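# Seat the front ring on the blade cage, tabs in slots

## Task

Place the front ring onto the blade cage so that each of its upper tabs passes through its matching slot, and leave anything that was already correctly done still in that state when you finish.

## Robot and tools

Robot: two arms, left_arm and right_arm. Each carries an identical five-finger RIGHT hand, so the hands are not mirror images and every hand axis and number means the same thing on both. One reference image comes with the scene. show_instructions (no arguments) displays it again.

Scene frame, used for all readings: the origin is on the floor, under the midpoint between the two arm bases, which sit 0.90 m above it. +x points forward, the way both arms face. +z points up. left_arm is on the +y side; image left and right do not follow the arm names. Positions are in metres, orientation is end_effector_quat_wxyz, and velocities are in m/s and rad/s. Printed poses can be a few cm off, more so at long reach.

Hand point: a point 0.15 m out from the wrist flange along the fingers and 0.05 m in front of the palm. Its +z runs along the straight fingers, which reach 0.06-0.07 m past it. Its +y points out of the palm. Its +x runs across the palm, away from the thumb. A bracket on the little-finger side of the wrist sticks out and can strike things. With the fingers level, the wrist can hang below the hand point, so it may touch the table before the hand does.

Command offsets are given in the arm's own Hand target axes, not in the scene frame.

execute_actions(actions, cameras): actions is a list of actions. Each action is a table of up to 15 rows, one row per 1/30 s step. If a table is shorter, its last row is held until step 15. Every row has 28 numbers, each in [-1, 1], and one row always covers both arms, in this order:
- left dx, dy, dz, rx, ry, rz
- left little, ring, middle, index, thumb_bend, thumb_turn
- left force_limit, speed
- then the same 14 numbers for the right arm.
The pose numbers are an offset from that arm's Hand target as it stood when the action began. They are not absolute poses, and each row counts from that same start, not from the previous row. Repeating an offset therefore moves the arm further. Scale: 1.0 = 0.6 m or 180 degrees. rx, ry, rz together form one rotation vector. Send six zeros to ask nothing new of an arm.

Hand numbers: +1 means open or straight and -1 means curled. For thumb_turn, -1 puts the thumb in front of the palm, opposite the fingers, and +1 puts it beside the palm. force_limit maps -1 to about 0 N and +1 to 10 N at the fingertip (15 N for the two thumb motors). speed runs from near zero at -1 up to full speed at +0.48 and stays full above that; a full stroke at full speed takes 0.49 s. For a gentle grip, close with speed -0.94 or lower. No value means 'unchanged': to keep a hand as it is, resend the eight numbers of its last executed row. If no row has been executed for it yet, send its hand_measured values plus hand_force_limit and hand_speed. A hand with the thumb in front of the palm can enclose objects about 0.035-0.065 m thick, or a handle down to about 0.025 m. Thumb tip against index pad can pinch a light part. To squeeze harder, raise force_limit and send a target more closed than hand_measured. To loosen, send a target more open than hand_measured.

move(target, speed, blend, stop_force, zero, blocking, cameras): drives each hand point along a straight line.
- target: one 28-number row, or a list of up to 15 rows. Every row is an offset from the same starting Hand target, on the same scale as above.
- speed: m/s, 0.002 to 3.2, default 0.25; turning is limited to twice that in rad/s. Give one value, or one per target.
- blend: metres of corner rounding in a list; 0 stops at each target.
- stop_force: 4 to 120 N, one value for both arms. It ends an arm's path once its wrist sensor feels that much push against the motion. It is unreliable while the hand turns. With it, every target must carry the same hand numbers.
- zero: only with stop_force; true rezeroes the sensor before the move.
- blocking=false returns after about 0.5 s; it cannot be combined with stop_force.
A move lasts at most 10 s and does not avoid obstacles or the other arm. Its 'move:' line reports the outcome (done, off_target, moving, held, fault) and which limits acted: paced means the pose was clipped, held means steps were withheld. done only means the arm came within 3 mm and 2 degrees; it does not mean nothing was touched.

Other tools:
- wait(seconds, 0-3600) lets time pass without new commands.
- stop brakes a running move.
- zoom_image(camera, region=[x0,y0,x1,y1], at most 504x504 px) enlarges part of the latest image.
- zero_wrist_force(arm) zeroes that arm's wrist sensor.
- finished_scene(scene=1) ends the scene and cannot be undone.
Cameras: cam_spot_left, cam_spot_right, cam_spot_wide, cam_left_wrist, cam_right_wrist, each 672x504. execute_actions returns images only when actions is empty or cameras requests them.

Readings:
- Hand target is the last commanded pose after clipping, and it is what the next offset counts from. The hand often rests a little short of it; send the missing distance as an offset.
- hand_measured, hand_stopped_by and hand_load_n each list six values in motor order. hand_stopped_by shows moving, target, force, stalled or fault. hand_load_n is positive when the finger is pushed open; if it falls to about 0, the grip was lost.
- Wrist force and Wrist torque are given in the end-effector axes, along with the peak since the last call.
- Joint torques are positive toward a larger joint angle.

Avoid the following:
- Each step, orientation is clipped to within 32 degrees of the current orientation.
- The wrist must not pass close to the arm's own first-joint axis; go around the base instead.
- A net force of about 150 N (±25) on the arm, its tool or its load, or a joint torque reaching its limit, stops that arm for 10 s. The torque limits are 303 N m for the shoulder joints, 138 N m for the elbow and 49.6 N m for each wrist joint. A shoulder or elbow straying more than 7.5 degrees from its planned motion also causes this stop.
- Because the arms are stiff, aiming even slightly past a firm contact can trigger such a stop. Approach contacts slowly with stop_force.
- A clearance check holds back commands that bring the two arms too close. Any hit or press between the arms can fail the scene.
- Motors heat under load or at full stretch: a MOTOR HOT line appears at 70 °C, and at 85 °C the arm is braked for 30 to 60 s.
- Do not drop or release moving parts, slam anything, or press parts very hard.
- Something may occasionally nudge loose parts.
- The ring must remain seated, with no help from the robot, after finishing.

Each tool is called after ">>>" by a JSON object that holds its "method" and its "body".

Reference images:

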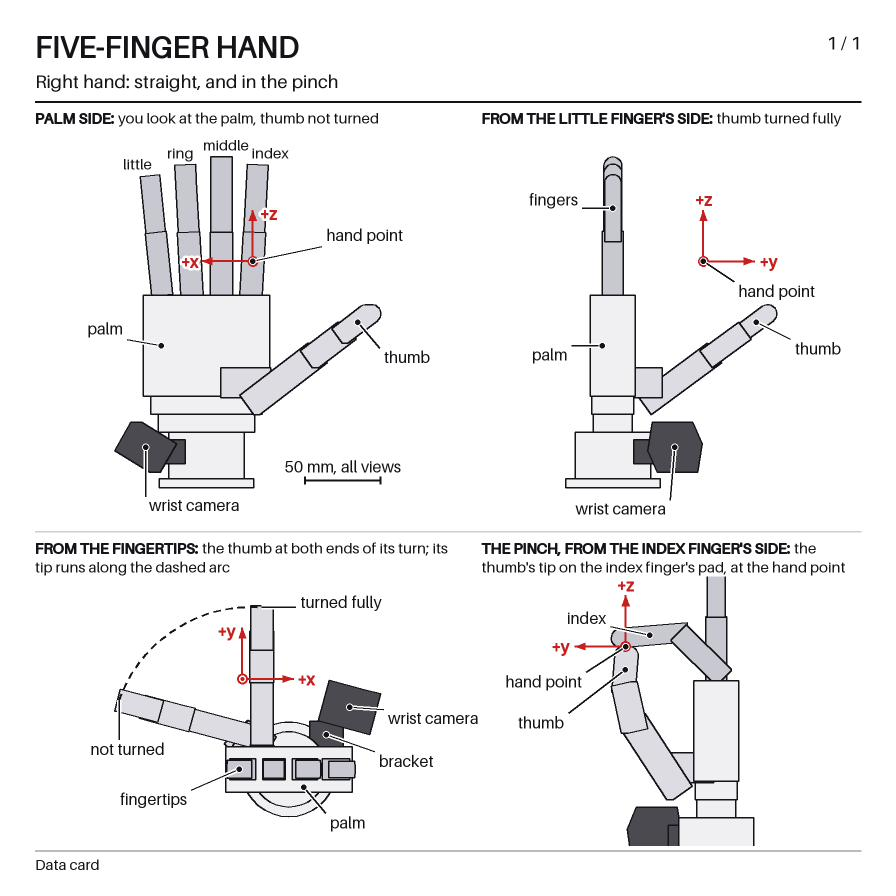

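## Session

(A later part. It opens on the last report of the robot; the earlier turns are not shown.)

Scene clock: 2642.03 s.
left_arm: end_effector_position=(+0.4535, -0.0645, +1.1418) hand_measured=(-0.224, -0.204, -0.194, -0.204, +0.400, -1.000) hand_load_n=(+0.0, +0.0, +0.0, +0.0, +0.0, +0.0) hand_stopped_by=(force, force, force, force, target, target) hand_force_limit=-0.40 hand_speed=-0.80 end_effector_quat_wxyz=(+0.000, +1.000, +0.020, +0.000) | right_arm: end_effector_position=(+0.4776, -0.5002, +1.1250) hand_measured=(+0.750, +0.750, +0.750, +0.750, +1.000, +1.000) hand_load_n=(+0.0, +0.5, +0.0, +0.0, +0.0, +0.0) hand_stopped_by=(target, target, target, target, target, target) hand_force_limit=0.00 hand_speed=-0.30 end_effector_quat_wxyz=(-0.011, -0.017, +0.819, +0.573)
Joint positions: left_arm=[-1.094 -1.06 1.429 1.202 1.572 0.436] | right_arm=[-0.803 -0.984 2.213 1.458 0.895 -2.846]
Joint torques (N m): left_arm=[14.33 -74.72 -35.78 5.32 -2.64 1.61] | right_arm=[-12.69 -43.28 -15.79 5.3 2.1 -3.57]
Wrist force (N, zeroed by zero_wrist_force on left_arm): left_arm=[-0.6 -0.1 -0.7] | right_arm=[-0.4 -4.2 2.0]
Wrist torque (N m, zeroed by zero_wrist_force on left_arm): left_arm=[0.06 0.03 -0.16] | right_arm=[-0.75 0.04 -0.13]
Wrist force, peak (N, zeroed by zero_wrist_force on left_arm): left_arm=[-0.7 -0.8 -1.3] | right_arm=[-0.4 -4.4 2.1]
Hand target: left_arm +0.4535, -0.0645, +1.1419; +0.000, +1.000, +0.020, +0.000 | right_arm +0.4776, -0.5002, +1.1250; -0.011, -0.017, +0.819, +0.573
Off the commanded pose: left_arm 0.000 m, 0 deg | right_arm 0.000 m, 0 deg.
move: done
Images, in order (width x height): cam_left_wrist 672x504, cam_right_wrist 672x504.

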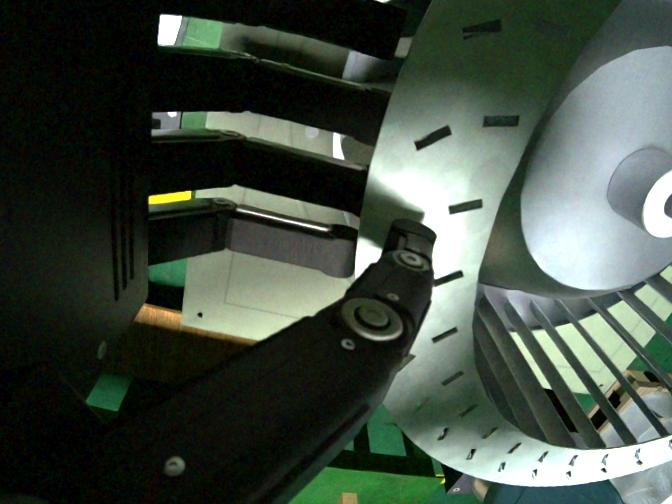

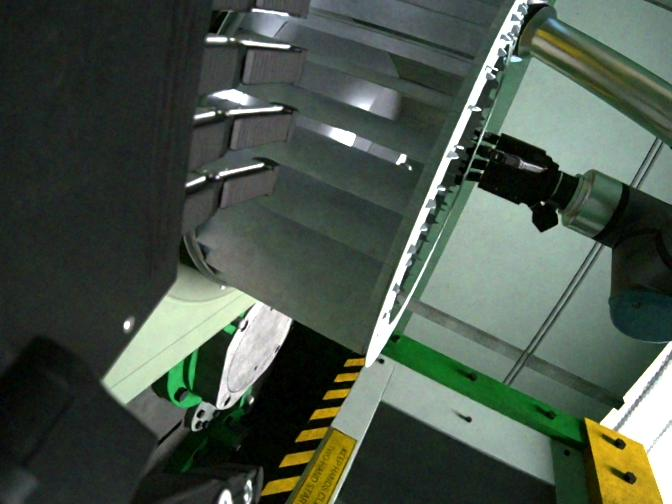

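>>> {"method": "move", "body": {"target": [0,0,0.0017,0,0,0,-0.4,-0.4,-0.4,-0.4,0.4,-1,-0.4,-0.8,0,0,0,0,0,0,0.75,0.75,0.75,0.75,1,1,0,-0.3], "speed": 0.005, "stop_force": 4, "cameras": ["cam_right_wrist","cam_left_wrist"]}}

>>> {"method": "zoom_image", "body": {"camera": "cam_right_wrist", "region": [440, 110, 540, 210]}}

>>> {"method": "zoom_image", "body": {"camera": "cam_left_wrist", "region": [290, 60, 420, 290]}}

Scene clock: 2669.87 s.
left_arm: end_effector_position=(+0.4535, -0.0645, +1.1409) hand_measured=(-0.224, -0.204, -0.196, -0.204, +0.400, -1.000) hand_load_n=(+0.0, +0.0, -4.0, +0.0, +0.0, +0.0) hand_stopped_by=(force, force, force, force, target, target) hand_force_limit=-0.40 hand_speed=-0.80 end_effector_quat_wxyz=(+0.000, +1.000, +0.021, +0.000) | right_arm: end_effector_position=(+0.4776, -0.5002, +1.1250) hand_measured=(+0.750, +0.750, +0.750, +0.750, +1.000, +1.000) hand_load_n=(+0.5, +0.0, +0.0, +0.0, +0.0, +0.0) hand_stopped_by=(target, target, target, target, target, target) hand_force_limit=0.00 hand_speed=-0.30 end_effector_quat_wxyz=(-0.011, -0.017, +0.819, +0.573)
Joint positions: left_arm=[-1.094 -1.06 1.43 1.2 1.572 0.436] | right_arm=[-0.803 -0.984 2.213 1.458 0.895 -2.846]
Joint torques (N m): left_arm=[14.1 -69.77 -27.71 1.44 -2.87 1.23] | right_arm=[-12.34 -43.27 -15.58 5.26 1.87 -3.51]
Wrist force (N, zeroed by zero_wrist_force on left_arm): left_arm=[-0.7 -2.8 -4.8] | right_arm=[-0.3 -3.8 2.1]
Wrist torque (N m, zeroed by zero_wrist_force on left_arm): left_arm=[-0.01 0.14 -0.22] | right_arm=[-0.69 0.03 -0.11]
Wrist force, peak (N, zeroed by zero_wrist_force on left_arm): left_arm=[-0.4 -3.0 -5.4] | right_arm=[-0.7 -4.3 2.1]
Hand target: left_arm +0.4535, -0.0645, +1.1409; +0.000, +1.000, +0.021, +0.000 | right_arm +0.4776, -0.5002, +1.1250; -0.011, -0.017, +0.819, +0.573
Off the commanded pose: left_arm 0.000 m, 0 deg | right_arm 0.000 m, 0 deg.
move: contact (left_arm)
Images, in order (width x height): cam_left_wrist 672x504, cam_right_wrist 672x504.

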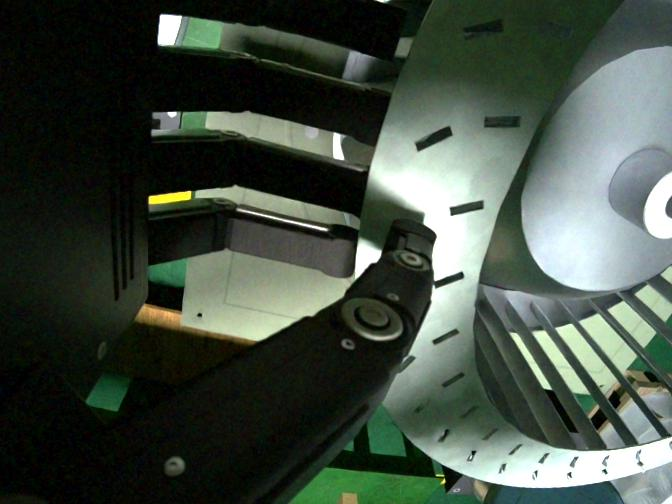

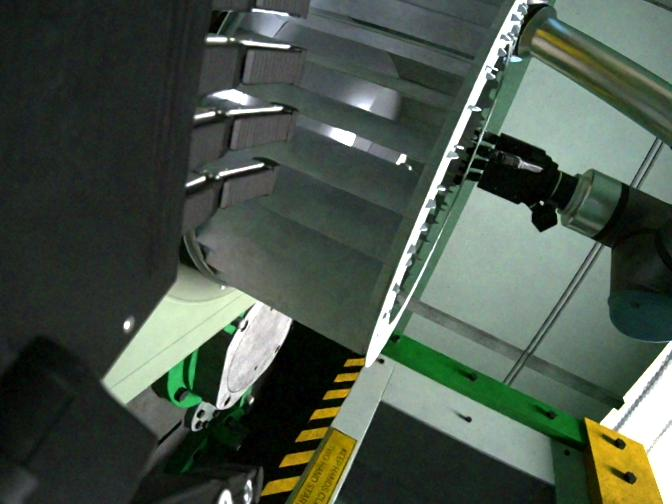

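Scaled by 5.040 from the camera's image (finer frame: 960x720).

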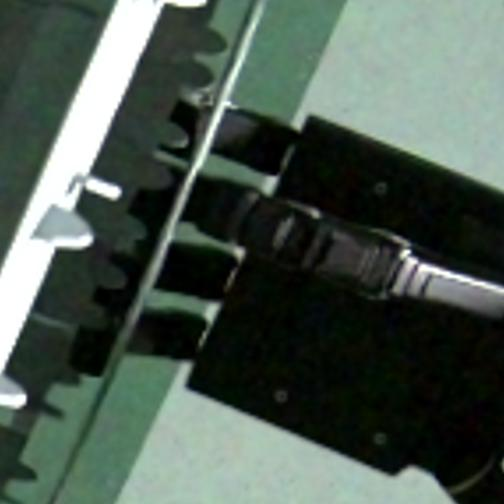

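Scaled by 2.191 from the camera's image (finer frame: 960x720).

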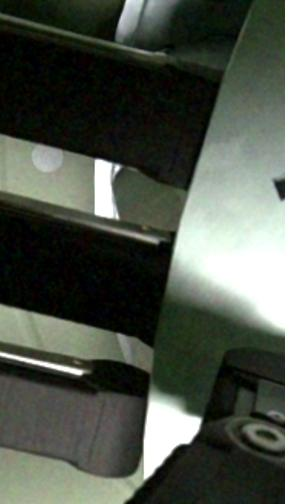

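>>> {"method": "move", "body": {"target": [0,0,-0.0025,0,0,0,-0.4,-0.4,-0.4,-0.4,0.4,-1,-0.4,-0.8,0,0,0,0,0,0,0.75,0.75,0.75,0.75,1,1,0,-0.3], "speed": 0.01}}

>>> {"method": "move", "body": {"target": [0,-0.005,0,0,0,0,-0.4,-0.4,-0.4,-0.4,0.4,-1,-0.4,-0.8,0,0,0,0,0,0,0.75,0.75,0.75,0.75,1,1,0,-0.3], "speed": 0.005, "stop_force": 4, "cameras": ["cam_right_wrist","cam_left_wrist"]}}

>>> {"method": "zoom_image", "body": {"camera": "cam_right_wrist", "region": [440, 110, 540, 210]}}

>>> {"method": "zoom_image", "body": {"camera": "cam_left_wrist", "region": [290, 60, 420, 290]}}

Scene clock: 2687.37 s.
left_arm: end_effector_position=(+0.4535, -0.0645, +1.1424) hand_measured=(-0.224, -0.204, -0.194, -0.204, +0.400, -1.000) hand_load_n=(+0.0, +0.0, +0.0, +0.0, +0.5, +0.5) hand_stopped_by=(force, force, force, force, target, target) hand_force_limit=-0.40 hand_speed=-0.80 end_effector_quat_wxyz=(+0.000, +1.000, +0.021, +0.000) | right_arm: end_effector_position=(+0.4776, -0.5002, +1.1250) hand_measured=(+0.750, +0.750, +0.750, +0.750, +1.000, +1.000) hand_load_n=(+0.0, +0.0, +0.0, +0.0, +0.0, +0.0) hand_stopped_by=(target, target, target, target, target, target) hand_force_limit=0.00 hand_speed=-0.30 end_effector_quat_wxyz=(-0.011, -0.017, +0.819, +0.573)
Joint positions: left_arm=[-1.094 -1.06 1.429 1.203 1.572 0.436] | right_arm=[-0.803 -0.984 2.213 1.458 0.895 -2.846]
Joint torques (N m): left_arm=[-2.76 -91.18 -33.9 3.25 -2.78 1.66] | right_arm=[-10.01 -44.17 -14.63 5.47 1.89 -3.37]
Wrist force (N, zeroed by zero_wrist_force on left_arm): left_arm=[-0.8 1.0 -0.7] | right_arm=[-0.1 -4.0 1.7]
Wrist torque (N m, zeroed by zero_wrist_force on left_arm): left_arm=[0.01 0.05 -0.14] | right_arm=[-0.70 0.01 -0.11]
Wrist force, peak (N, zeroed by zero_wrist_force on left_arm): left_arm=[-0.3 -3.6 -5.7] | right_arm=[-0.6 -4.5 2.3]
Hand target: left_arm +0.4535, -0.0645, +1.1424; +0.000, +1.000, +0.021, +0.000 | right_arm +0.4776, -0.5002, +1.1250; -0.011, -0.017, +0.819, +0.573
Off the commanded pose: left_arm 0.000 m, 0 deg | right_arm 0.000 m, 0 deg.
move: done

Scene clock: 2688.57 s.
left_arm: end_effector_position=(+0.4534, -0.0614, +1.1424) hand_measured=(-0.224, -0.204, -0.194, -0.204, +0.400, -1.000) hand_load_n=(+0.0, +0.0, +1.5, +0.0, +0.0, +0.0) hand_stopped_by=(force, force, force, force, target, target) hand_force_limit=-0.40 hand_speed=-0.80 end_effector_quat_wxyz=(+0.000, +1.000, +0.021, +0.000) | right_arm: end_effector_position=(+0.4776, -0.5002, +1.1250) hand_measured=(+0.750, +0.750, +0.750, +0.750, +1.000, +1.000) hand_load_n=(+0.5, +0.0, +0.0, +0.0, +0.0, +0.0) hand_stopped_by=(target, target, target, target, target, target) hand_force_limit=0.00 hand_speed=-0.30 end_effector_quat_wxyz=(-0.011, -0.017, +0.819, +0.573)
Joint positions: left_arm=[-1.092 -1.064 1.435 1.201 1.572 0.438] | right_arm=[-0.803 -0.984 2.213 1.458 0.895 -2.846]
Joint torques (N m): left_arm=[7.19 -79.91 -40.96 4.22 -2.8 0.06] | right_arm=[-11.43 -44.47 -14.17 5.21 2.07 -3.35]
Wrist force (N, zeroed by zero_wrist_force on left_arm): left_arm=[-0.1 0.0 0.4] | right_arm=[-0.7 -3.9 2.1]
Wrist torque (N m, zeroed by zero_wrist_force on left_arm): left_arm=[-0.02 0.00 -0.16] | right_arm=[-0.71 0.09 -0.13]
Wrist force, peak (N, zeroed by zero_wrist_force on left_arm): left_arm=[0.1 1.3 -1.1] | right_arm=[-0.6 -4.1 2.1]
Hand target: left_arm +0.4534, -0.0615, +1.1424; +0.000, +1.000, +0.021, +0.000 | right_arm +0.4776, -0.5002, +1.1250; -0.011, -0.017, +0.819, +0.573
Off the commanded pose: left_arm 0.000 m, 0 deg | right_arm 0.000 m, 0 deg.
move: done
Images, in order (width x height): cam_left_wrist 672x504, cam_right_wrist 672x504.

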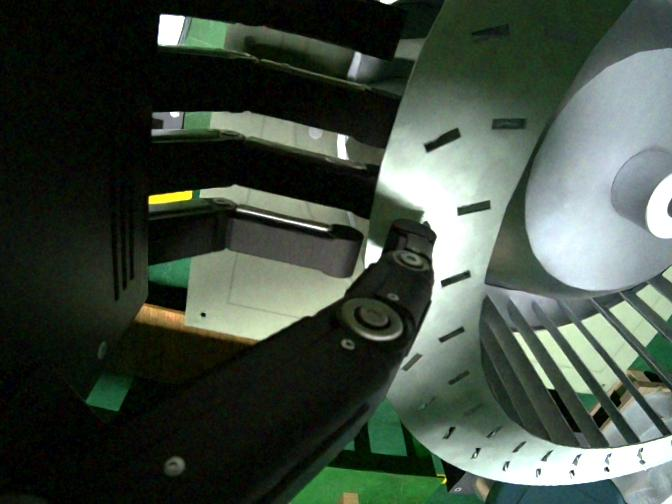

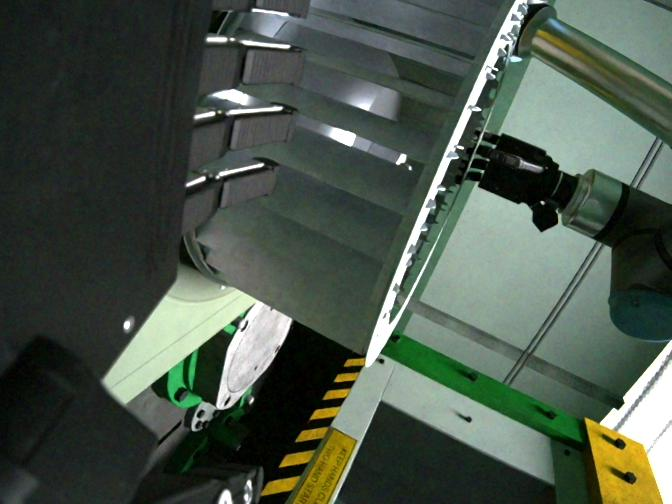

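Scaled by 5.040 from the camera's image (finer frame: 960x720).

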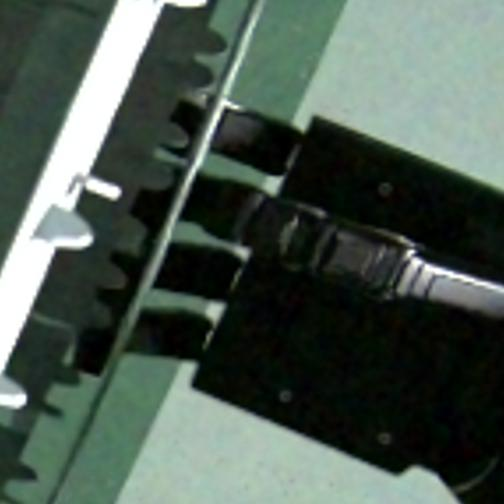

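Scaled by 2.191 from the camera's image (finer frame: 960x720).

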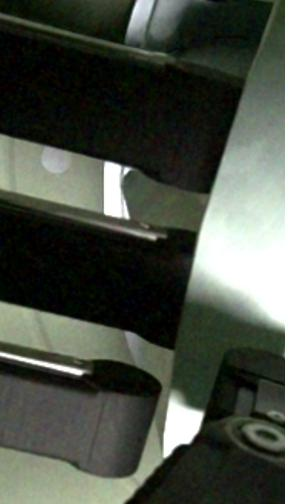

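>>> {"method": "move", "body": {"target": [0,-0.0003,0.00333,0,0,0,-0.4,-0.4,-0.4,-0.4,0.4,-1,-0.4,-0.8,0,0,0,0,0,0,0.75,0.75,0.75,0.75,1,1,0,-0.3], "speed": 0.005, "stop_force": 4, "cameras": ["cam_right_wrist","cam_left_wrist"]}}

>>> {"method": "zoom_image", "body": {"camera": "cam_right_wrist", "region": [440, 110, 540, 210]}}

Scene clock: 2697.63 s.
left_arm: end_effector_position=(+0.4534, -0.0613, +1.1404) hand_measured=(-0.224, -0.204, -0.194, -0.204, +0.400, -1.000) hand_load_n=(+0.0, +0.0, -2.0, +0.0, +0.0, +0.0) hand_stopped_by=(force, force, force, force, target, target) hand_force_limit=-0.40 hand_speed=-0.80 end_effector_quat_wxyz=(+0.000, +1.000, +0.021, +0.000) | right_arm: end_effector_position=(+0.4776, -0.5002, +1.1250) hand_measured=(+0.750, +0.750, +0.750, +0.750, +1.000, +1.000) hand_load_n=(+0.0, +0.0, +0.0, +0.0, +0.0, +0.0) hand_stopped_by=(target, target, target, target, target, target) hand_force_limit=0.00 hand_speed=-0.30 end_effector_quat_wxyz=(-0.011, -0.017, +0.819, +0.573)
Joint positions: left_arm=[-1.092 -1.063 1.437 1.197 1.572 0.438] | right_arm=[-0.803 -0.984 2.213 1.458 0.895 -2.846]
Joint torques (N m): left_arm=[14.43 -72.08 -36.2 5.28 -2.71 1.56] | right_arm=[-12.09 -43.23 -13.81 5.06 1.85 -3.45]
Wrist force (N, zeroed by zero_wrist_force on left_arm): left_arm=[0.4 -1.2 -2.8] | right_arm=[-0.4 -3.6 2.0]
Wrist torque (N m, zeroed by zero_wrist_force on left_arm): left_arm=[-0.02 0.02 -0.16] | right_arm=[-0.66 0.05 -0.11]
Wrist force, peak (N, zeroed by zero_wrist_force on left_arm): left_arm=[0.4 -1.6 -3.1] | right_arm=[-0.6 -4.4 2.1]
Hand target: left_arm +0.4534, -0.0613, +1.1404; +0.000, +1.000, +0.021, +0.000 | right_arm +0.4776, -0.5002, +1.1250; -0.011, -0.017, +0.819, +0.573
Off the commanded pose: left_arm 0.000 m, 0 deg | right_arm 0.000 m, 0 deg.
move: done
Images, in order (width x height): cam_left_wrist 672x504, cam_right_wrist 672x504.

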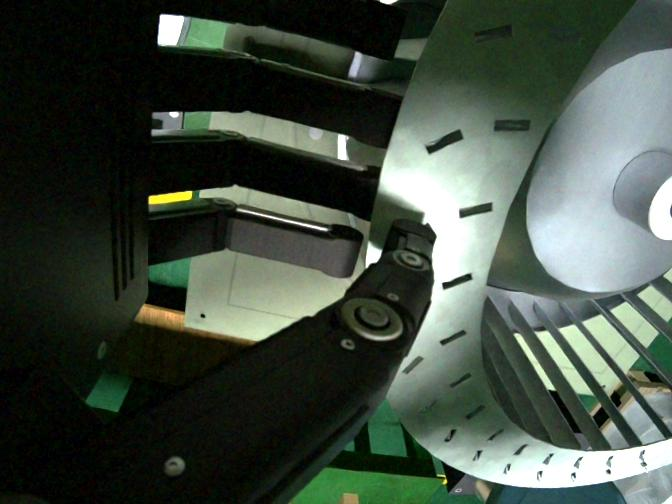

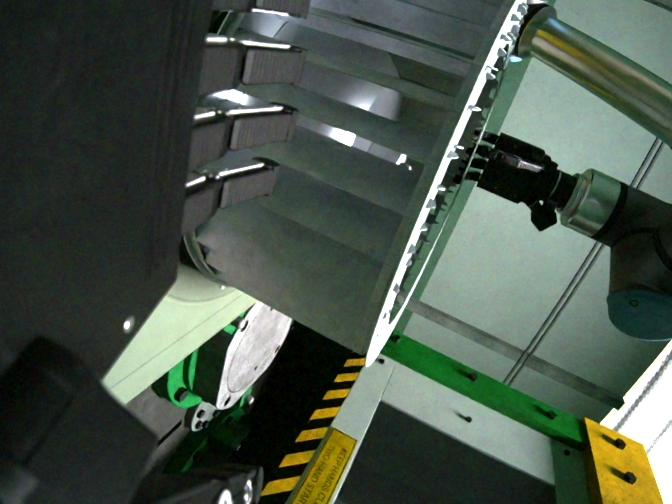

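Scaled by 5.040 from the camera's image (finer frame: 960x720).

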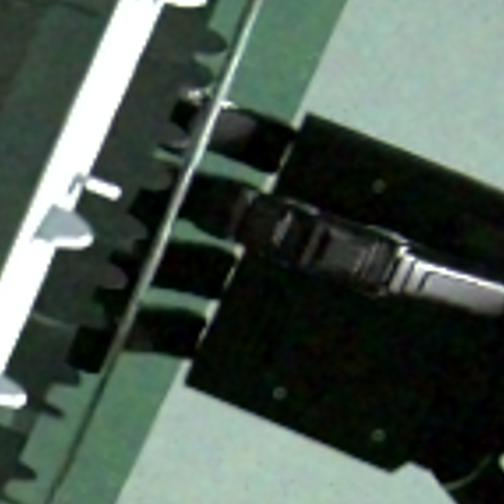

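>>> {"method": "move", "body": {"target": [0,0,-0.0025,0,0,0,-0.4,-0.4,-0.4,-0.4,0.4,-1,-0.4,-0.8,0,0,0,0,0,0,0.75,0.75,0.75,0.75,1,1,0,-0.3], "speed": 0.01}}

>>> {"method": "move", "body": {"target": [0,-0.0033,0,0,0,0,-0.4,-0.4,-0.4,-0.4,0.4,-1,-0.4,-0.8,0,0,0,0,0,0,0.75,0.75,0.75,0.75,1,1,0,-0.3], "speed": 0.005, "stop_force": 4}}

>>> {"method": "move", "body": {"target": [0,0,0.0033,0,0,0,-0.4,-0.4,-0.4,-0.4,0.4,-1,-0.4,-0.8,0,0,0,0,0,0,0.75,0.75,0.75,0.75,1,1,0,-0.3], "speed": 0.005, "stop_force": 4, "cameras": ["cam_right_wrist","cam_left_wrist"]}}

>>> {"method": "zoom_image", "body": {"camera": "cam_left_wrist", "region": [290, 60, 420, 290]}}

Scene clock: 2728.70 s.
left_arm: end_effector_position=(+0.4534, -0.0613, +1.1419) hand_measured=(-0.224, -0.204, -0.194, -0.204, +0.400, -1.000) hand_load_n=(+0.0, +0.0, +1.0, +0.0, +0.0, +0.0) hand_stopped_by=(force, force, force, force, target, target) hand_force_limit=-0.40 hand_speed=-0.80 end_effector_quat_wxyz=(+0.000, +1.000, +0.021, +0.000) | right_arm: end_effector_position=(+0.4776, -0.5002, +1.1250) hand_measured=(+0.750, +0.750, +0.750, +0.750, +1.000, +1.000) hand_load_n=(+0.0, +0.0, +0.0, +0.0, +0.0, +0.0) hand_stopped_by=(target, target, target, target, target, target) hand_force_limit=0.00 hand_speed=-0.30 end_effector_quat_wxyz=(-0.011, -0.017, +0.819, +0.573)
Joint positions: left_arm=[-1.092 -1.064 1.435 1.2 1.572 0.438] | right_arm=[-0.803 -0.984 2.213 1.458 0.895 -2.846]
Joint torques (N m): left_arm=[12.69 -90.2 -33.36 2.63 -2.34 -1.16] | right_arm=[-8.59 -42.27 -13.14 5.39 1.66 -3.45]
Wrist force (N, zeroed by zero_wrist_force on left_arm): left_arm=[-0.1 0.6 0.1] | right_arm=[-0.5 -3.7 2.1]
Wrist torque (N m, zeroed by zero_wrist_force on left_arm): left_arm=[0.04 -0.02 -0.14] | right_arm=[-0.69 0.07 -0.12]
Wrist force, peak (N, zeroed by zero_wrist_force on left_arm): left_arm=[0.3 -0.9 -3.8] | right_arm=[-0.5 -4.3 2.3]
Hand target: left_arm +0.4534, -0.0613, +1.1419; +0.000, +1.000, +0.021, +0.000 | right_arm +0.4776, -0.5002, +1.1250; -0.011, -0.017, +0.819, +0.573
Off the commanded pose: left_arm 0.000 m, 0 deg | right_arm 0.000 m, 0 deg.
move: done

Scene clock: 2729.77 s.
left_arm: end_effector_position=(+0.4533, -0.0593, +1.1419) hand_measured=(-0.224, -0.204, -0.194, -0.204, +0.400, -1.000) hand_load_n=(+0.0, +0.5, +1.5, +0.0, +0.0, +0.0) hand_stopped_by=(force, force, force, force, target, target) hand_force_limit=-0.40 hand_speed=-0.80 end_effector_quat_wxyz=(+0.000, +1.000, +0.021, +0.000) | right_arm: end_effector_position=(+0.4776, -0.5002, +1.1250) hand_measured=(+0.750, +0.750, +0.750, +0.750, +1.000, +1.000) hand_load_n=(+0.0, +0.0, +0.0, +0.0, +0.0, +0.0) hand_stopped_by=(target, target, target, target, target, target) hand_force_limit=0.00 hand_speed=-0.30 end_effector_quat_wxyz=(-0.011, -0.017, +0.819, +0.573)
Joint positions: left_arm=[-1.09 -1.067 1.439 1.198 1.572 0.439] | right_arm=[-0.803 -0.984 2.213 1.458 0.895 -2.846]
Joint torques (N m): left_arm=[7.28 -81.45 -39.96 3.55 -2.3 0.33] | right_arm=[-8.1 -43.3 -13.37 5.46 1.73 -3.16]
Wrist force (N, zeroed by zero_wrist_force on left_arm): left_arm=[-0.1 0.1 -0.1] | right_arm=[-0.8 -4.1 1.8]
Wrist torque (N m, zeroed by zero_wrist_force on left_arm): left_arm=[0.06 0.01 -0.15] | right_arm=[-0.74 0.11 -0.15]
Wrist force, peak (N, zeroed by zero_wrist_force on left_arm): left_arm=[-0.2 0.7 1.0] | right_arm=[-0.7 -4.1 2.0]
Hand target: left_arm +0.4533, -0.0593, +1.1419; +0.000, +1.000, +0.021, +0.000 | right_arm +0.4776, -0.5002, +1.1250; -0.011, -0.017, +0.819, +0.573
Off the commanded pose: left_arm 0.000 m, 0 deg | right_arm 0.000 m, 0 deg.
move: done

Scene clock: 2730.83 s.
left_arm: end_effector_position=(+0.4533, -0.0593, +1.1399) hand_measured=(-0.224, -0.204, -0.194, -0.204, +0.400, -1.000) hand_load_n=(+0.0, +0.0, +0.0, +0.0, +0.0, +0.0) hand_stopped_by=(force, force, force, force, target, target) hand_force_limit=-0.40 hand_speed=-0.80 end_effector_quat_wxyz=(+0.000, +1.000, +0.021, +0.000) | right_arm: end_effector_position=(+0.4776, -0.5002, +1.1250) hand_measured=(+0.750, +0.750, +0.750, +0.750, +1.000, +1.000) hand_load_n=(+0.0, +0.0, +0.0, +0.0, +0.0, +0.0) hand_stopped_by=(target, target, target, target, target, target) hand_force_limit=0.00 hand_speed=-0.30 end_effector_quat_wxyz=(-0.011, -0.017, +0.819, +0.573)
Joint positions: left_arm=[-1.09 -1.065 1.441 1.195 1.572 0.439] | right_arm=[-0.803 -0.984 2.213 1.458 0.895 -2.846]
Joint torques (N m): left_arm=[-3.86 -74.13 -33.04 4.66 -2.42 -1.44] | right_arm=[-9.1 -43.54 -12.44 5.3 1.74 -3.15]
Wrist force (N, zeroed by zero_wrist_force on left_arm): left_arm=[-0.5 -1.0 -0.9] | right_arm=[-0.7 -4.0 1.5]
Wrist torque (N m, zeroed by zero_wrist_force on left_arm): left_arm=[0.01 0.00 -0.17] | right_arm=[-0.68 0.10 -0.14]
Wrist force, peak (N, zeroed by zero_wrist_force on left_arm): left_arm=[-0.9 -1.2 -0.7] | right_arm=[-0.5 -4.3 2.2]
Hand target: left_arm +0.4533, -0.0593, +1.1399; +0.000, +1.000, +0.021, +0.000 | right_arm +0.4776, -0.5002, +1.1250; -0.011, -0.017, +0.819, +0.573
Off the commanded pose: left_arm 0.000 m, 0 deg | right_arm 0.000 m, 0 deg.
move: done
Images, in order (width x height): cam_left_wrist 672x504, cam_right_wrist 672x504.

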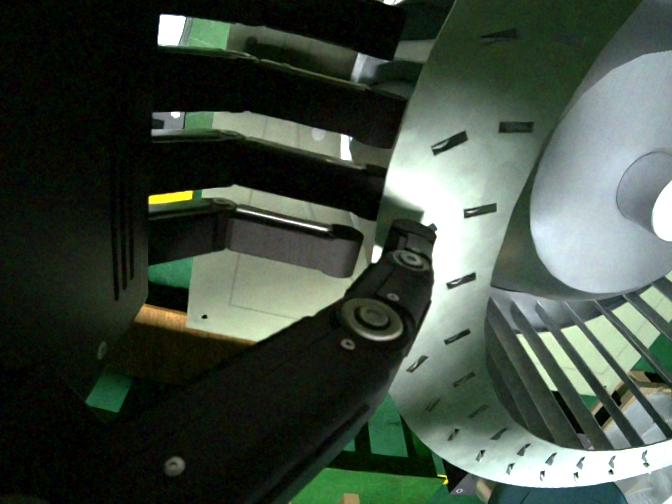

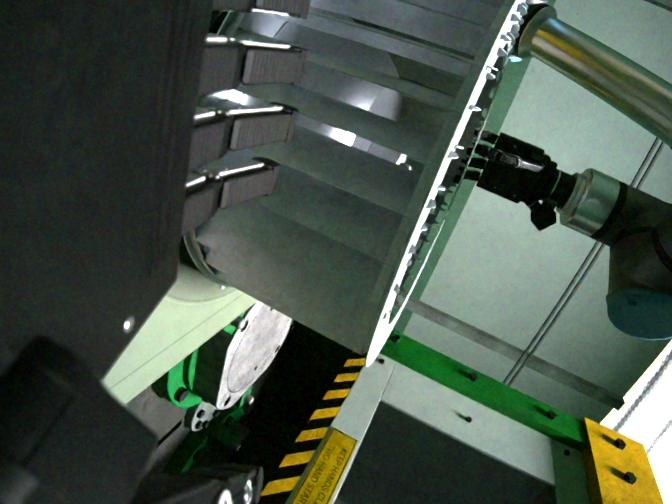

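Scaled by 2.191 from the camera's image (finer frame: 960x720).

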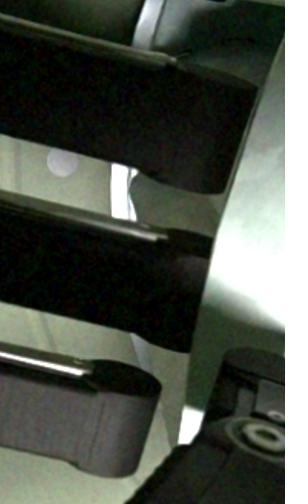

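>>> {"method": "zoom_image", "body": {"camera": "cam_right_wrist", "region": [440, 110, 540, 210]}}

>>> {"method": "zoom_image", "body": {"camera": "cam_left_wrist", "region": [400, 380, 580, 500]}}

>>> {"method": "zoom_image", "body": {"camera": "cam_left_wrist", "region": [380, 100, 560, 400]}}

Scaled by 5.040 from the camera's image (finer frame: 960x720).

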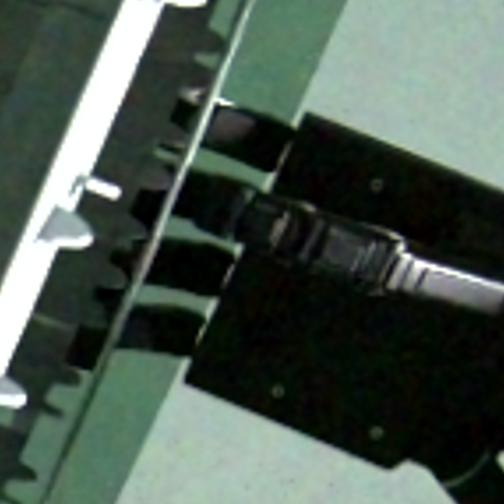

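Scaled by 2.800 from the camera's image (finer frame: 960x720).

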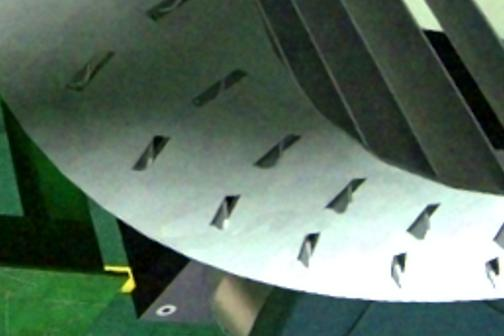

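Scaled by 1.680 from the camera's image (finer frame: 960x720).

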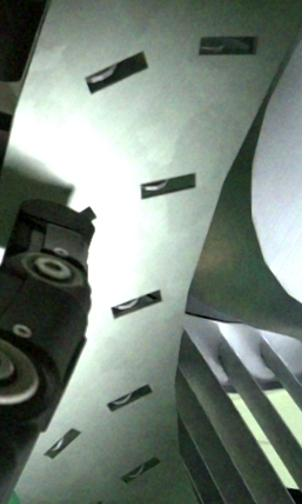

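>>> {"method": "move", "body": {"target": [[0,0,-0.00133,0,0,0,-0.4,-0.4,-0.4,-0.4,0.4,-1,-0.4,-0.8,0,0,0,0,0,0,0.75,0.75,0.75,0.75,1,1,0,-0.3],[0,-0.0042,-0.00133,0,0,0,-0.4,-0.4,-0.4,-0.4,0.4,-1,-0.4,-0.8,0,0,0,0,0,0,0.75,0.75,0.75,0.75,1,1,0,-0.3]], "speed": 0.006, "cameras": ["cam_right_wrist","cam_left_wrist"]}}

>>> {"method": "zoom_image", "body": {"camera": "cam_left_wrist", "region": [290, 60, 420, 290]}}

>>> {"method": "zoom_image", "body": {"camera": "cam_right_wrist", "region": [440, 110, 540, 210]}}

Scene clock: 2762.57 s.
left_arm: end_effector_position=(+0.4532, -0.0568, +1.1407) hand_measured=(-0.224, -0.204, -0.194, -0.204, +0.400, -1.000) hand_load_n=(+0.0, +0.0, +1.0, +0.0, +0.0, +0.0) hand_stopped_by=(force, force, force, force, target, target) hand_force_limit=-0.40 hand_speed=-0.80 end_effector_quat_wxyz=(+0.000, +1.000, +0.020, +0.000) | right_arm: end_effector_position=(+0.4776, -0.5002, +1.1250) hand_measured=(+0.750, +0.750, +0.750, +0.750, +1.000, +1.000) hand_load_n=(+0.0, +0.0, +0.0, +0.0, +0.0, +0.0) hand_stopped_by=(target, target, target, target, target, target) hand_force_limit=0.00 hand_speed=-0.30 end_effector_quat_wxyz=(-0.011, -0.017, +0.819, +0.573)
Joint positions: left_arm=[-1.089 -1.069 1.445 1.195 1.572 0.441] | right_arm=[-0.803 -0.984 2.213 1.458 0.895 -2.846]
Joint torques (N m): left_arm=[10.96 -84.4 -34.23 2.6 -2.72 0.9] | right_arm=[-7.86 -42.64 -11.97 5.48 1.68 -3.21]
Wrist force (N, zeroed by zero_wrist_force on left_arm): left_arm=[-0.1 -0.1 0.4] | right_arm=[-0.4 -3.7 2.0]
Wrist torque (N m, zeroed by zero_wrist_force on left_arm): left_arm=[0.08 -0.03 -0.14] | right_arm=[-0.68 0.05 -0.11]
Wrist force, peak (N, zeroed by zero_wrist_force on left_arm): left_arm=[-0.4 -1.6 -1.1] | right_arm=[-0.6 -4.3 2.3]
Hand target: left_arm +0.4532, -0.0568, +1.1407; +0.000, +1.000, +0.021, +0.000 | right_arm +0.4776, -0.5002, +1.1250; -0.011, -0.017, +0.819, +0.573
Off the commanded pose: left_arm 0.000 m, 0 deg | right_arm 0.000 m, 0 deg.
move: done
Images, in order (width x height): cam_left_wrist 672x504, cam_right_wrist 672x504.

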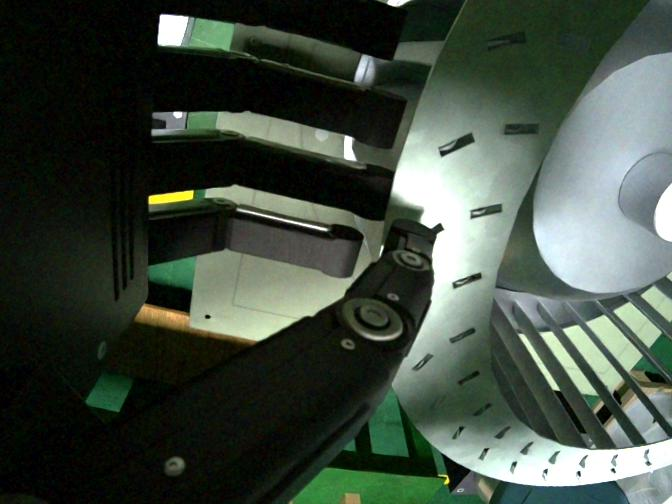

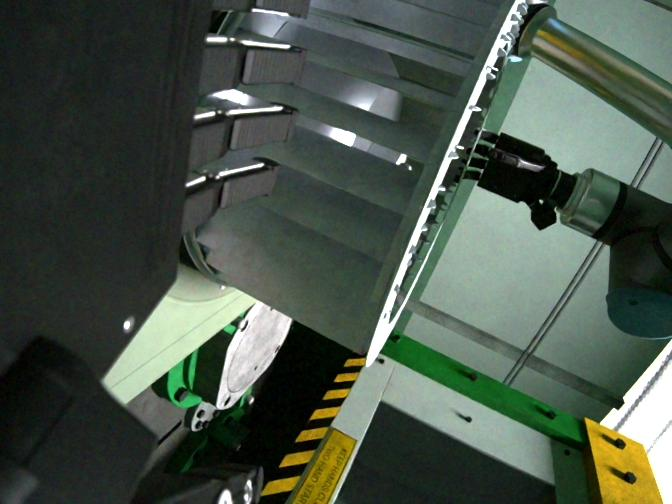

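Scaled by 2.191 from the camera's image (finer frame: 960x720).

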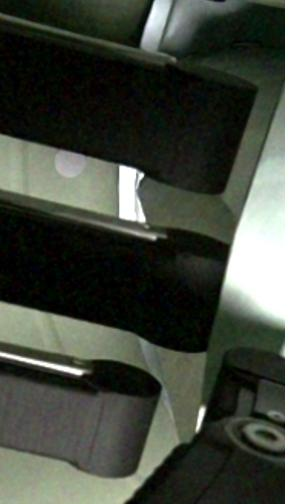

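Scaled by 5.040 from the camera's image (finer frame: 960x720).

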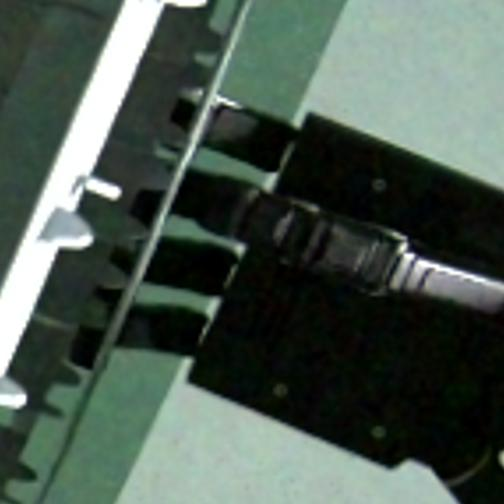

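>>> {"method": "zoom_image", "body": {"camera": "cam_left_wrist", "region": [350, 150, 420, 240]}}

Scaled by 5.600 from the camera's image (finer frame: 960x720).

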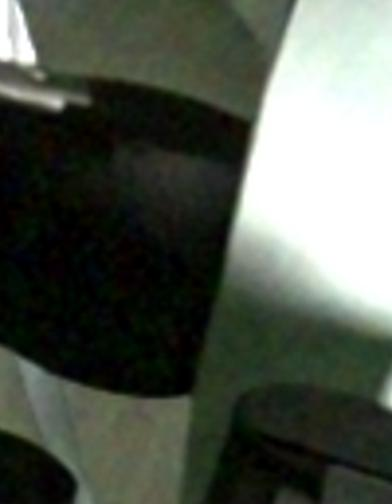

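>>> {"method": "move", "body": {"target": [0,-0.0002,0.0033,0,0,0,-0.4,-0.4,-0.4,-0.4,0.4,-1,-0.4,-0.8,0,0,0,0,0,0,0.75,0.75,0.75,0.75,1,1,0,-0.3], "speed": 0.005, "stop_force": 4, "cameras": ["cam_right_wrist","cam_left_wrist"]}}

>>> {"method": "zoom_image", "body": {"camera": "cam_left_wrist", "region": [350, 150, 420, 240]}}

>>> {"method": "zoom_image", "body": {"camera": "cam_right_wrist", "region": [440, 110, 540, 210]}}

Scene clock: 2789.43 s.
left_arm: end_effector_position=(+0.4532, -0.0567, +1.1387) hand_measured=(-0.224, -0.204, -0.194, -0.204, +0.400, -1.000) hand_load_n=(+0.0, +0.0, +1.0, +0.5, +0.0, +0.0) hand_stopped_by=(force, force, force, force, target, target) hand_force_limit=-0.40 hand_speed=-0.80 end_effector_quat_wxyz=(+0.000, +1.000, +0.021, +0.000) | right_arm: end_effector_position=(+0.4776, -0.5002, +1.1250) hand_measured=(+0.750, +0.750, +0.750, +0.750, +1.000, +1.000) hand_load_n=(+0.0, +0.0, +0.0, +0.0, +0.0, +0.0) hand_stopped_by=(target, target, target, target, target, target) hand_force_limit=0.00 hand_speed=-0.30 end_effector_quat_wxyz=(-0.011, -0.017, +0.819, +0.573)
Joint positions: left_arm=[-1.089 -1.068 1.447 1.192 1.572 0.441] | right_arm=[-0.803 -0.984 2.213 1.458 0.895 -2.846]
Joint torques (N m): left_arm=[14.24 -76.42 -34.23 5.26 -2.28 1.59] | right_arm=[-4.02 -43.23 -10.92 5.22 1.57 -3.06]
Wrist force (N, zeroed by zero_wrist_force on left_arm): left_arm=[-0.1 -0.3 -0.3] | right_arm=[-0.8 -4.0 1.6]
Wrist torque (N m, zeroed by zero_wrist_force on left_arm): left_arm=[0.06 -0.03 -0.13] | right_arm=[-0.70 0.12 -0.14]
Wrist force, peak (N, zeroed by zero_wrist_force on left_arm): left_arm=[-0.5 -0.9 0.8] | right_arm=[-0.5 -4.3 2.4]
Hand target: left_arm +0.4532, -0.0567, +1.1387; +0.000, +1.000, +0.021, +0.000 | right_arm +0.4776, -0.5002, +1.1250; -0.011, -0.017, +0.819, +0.573
Off the commanded pose: left_arm 0.000 m, 0 deg | right_arm 0.000 m, 0 deg.
move: done
Images, in order (width x height): cam_left_wrist 672x504, cam_right_wrist 672x504.

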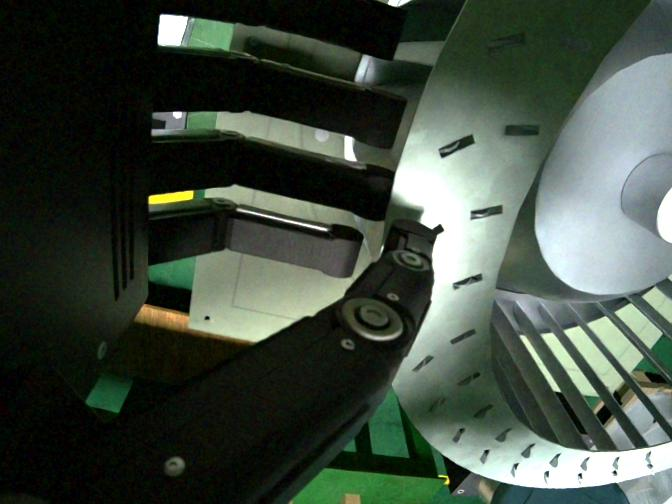

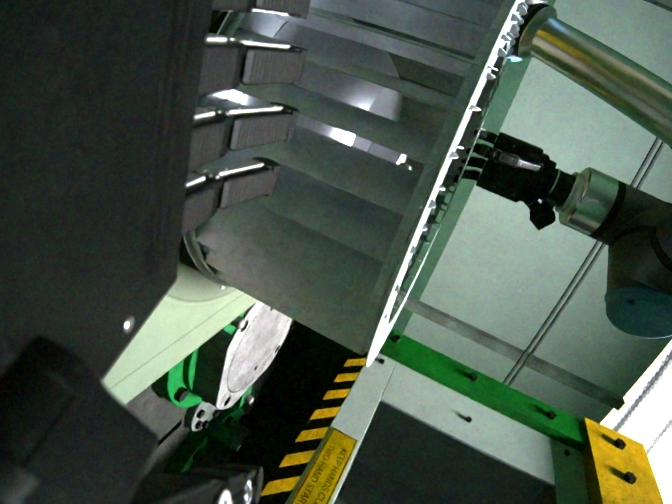

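Scaled by 5.600 from the camera's image (finer frame: 960x720).

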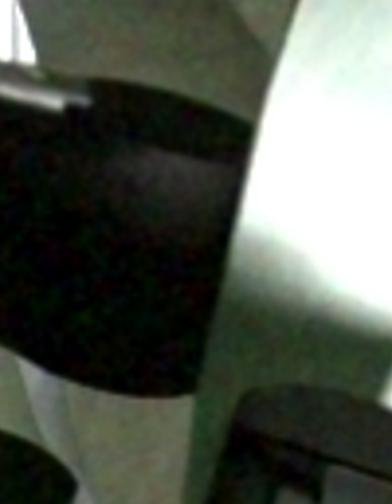

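Scaled by 5.040 from the camera's image (finer frame: 960x720).

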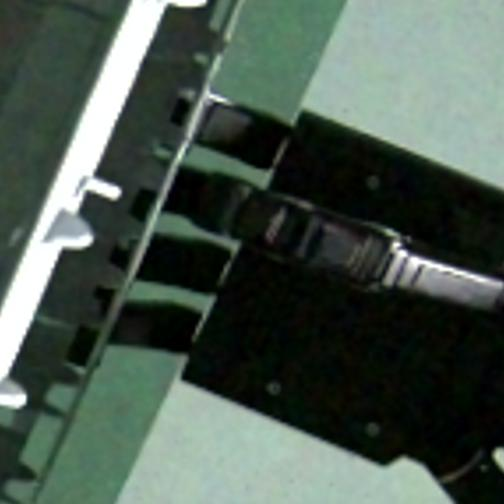

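>>> {"method": "move", "body": {"target": [0,-0.0002,0.0033,0,0,0,-0.4,-0.4,-0.4,-0.4,0.4,-1,-0.4,-0.8,0,0,0,0,0,0,0.75,0.75,0.75,0.75,1,1,0,-0.3], "speed": 0.005, "stop_force": 4, "cameras": ["cam_right_wrist","cam_left_wrist"]}}

>>> {"method": "zoom_image", "body": {"camera": "cam_left_wrist", "region": [350, 120, 560, 300]}}

>>> {"method": "zoom_image", "body": {"camera": "cam_right_wrist", "region": [440, 110, 540, 210]}}

Scene clock: 2799.70 s.
left_arm: end_effector_position=(+0.4532, -0.0566, +1.1367) hand_measured=(-0.224, -0.204, -0.194, -0.204, +0.400, -1.000) hand_load_n=(+0.0, +0.0, +0.0, +0.0, +0.0, +0.0) hand_stopped_by=(force, force, force, force, target, target) hand_force_limit=-0.40 hand_speed=-0.80 end_effector_quat_wxyz=(+0.000, +1.000, +0.021, +0.000) | right_arm: end_effector_position=(+0.4776, -0.5002, +1.1250) hand_measured=(+0.750, +0.750, +0.750, +0.750, +1.000, +1.000) hand_load_n=(+0.0, +0.5, +0.5, +0.0, +0.0, +0.0) hand_stopped_by=(target, target, target, target, target, target) hand_force_limit=0.00 hand_speed=-0.30 end_effector_quat_wxyz=(-0.011, -0.017, +0.819, +0.573)
Joint positions: left_arm=[-1.089 -1.067 1.449 1.188 1.572 0.441] | right_arm=[-0.803 -0.984 2.213 1.458 0.895 -2.846]
Joint torques (N m): left_arm=[14.28 -71.42 -33.78 5.38 -2.22 1.42] | right_arm=[-5.21 -43.78 -10.94 5.25 1.35 -3.15]
Wrist force (N, zeroed by zero_wrist_force on left_arm): left_arm=[-0.2 0.0 -1.1] | right_arm=[-0.6 -4.2 2.2]
Wrist torque (N m, zeroed by zero_wrist_force on left_arm): left_arm=[0.06 0.03 -0.15] | right_arm=[-0.75 0.06 -0.14]
Wrist force, peak (N, zeroed by zero_wrist_force on left_arm): left_arm=[-0.2 -1.3 -0.2] | right_arm=[-0.8 -4.3 1.9]
Hand target: left_arm +0.4532, -0.0566, +1.1367; +0.000, +1.000, +0.021, +0.000 | right_arm +0.4776, -0.5002, +1.1250; -0.011, -0.017, +0.819, +0.573
Off the commanded pose: left_arm 0.000 m, 0 deg | right_arm 0.000 m, 0 deg.
move: done
Images, in order (width x height): cam_left_wrist 672x504, cam_right_wrist 672x504.

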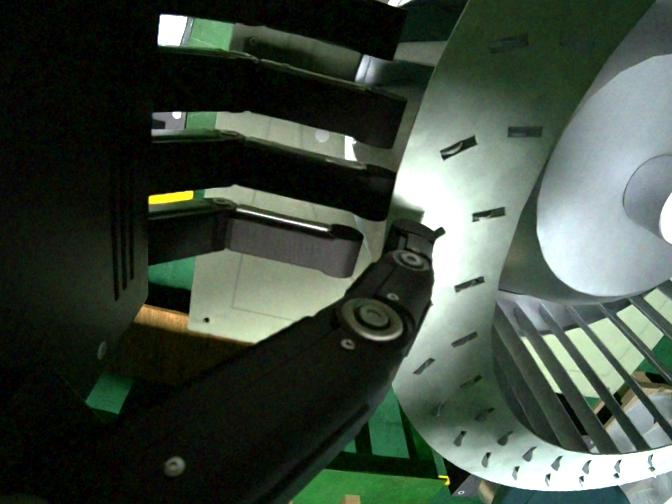

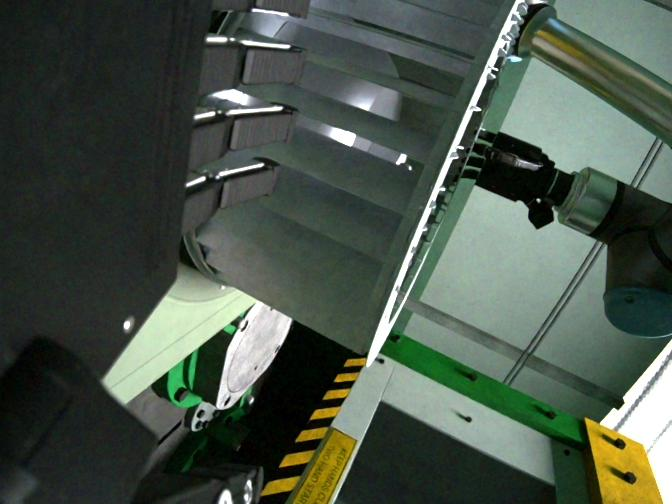

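Scaled by 2.400 from the camera's image (finer frame: 960x720).

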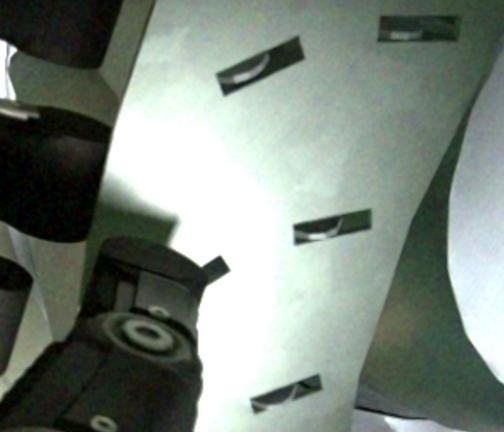

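Scaled by 5.040 from the camera's image (finer frame: 960x720).

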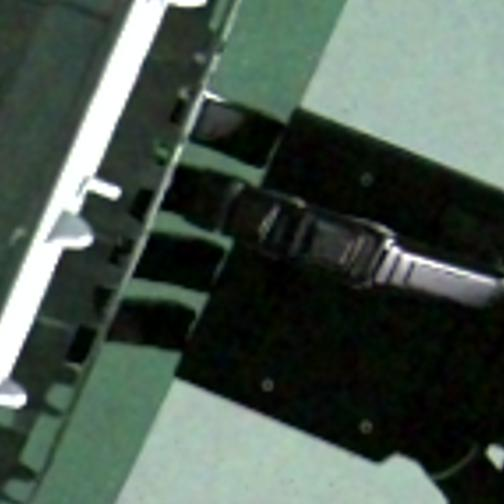

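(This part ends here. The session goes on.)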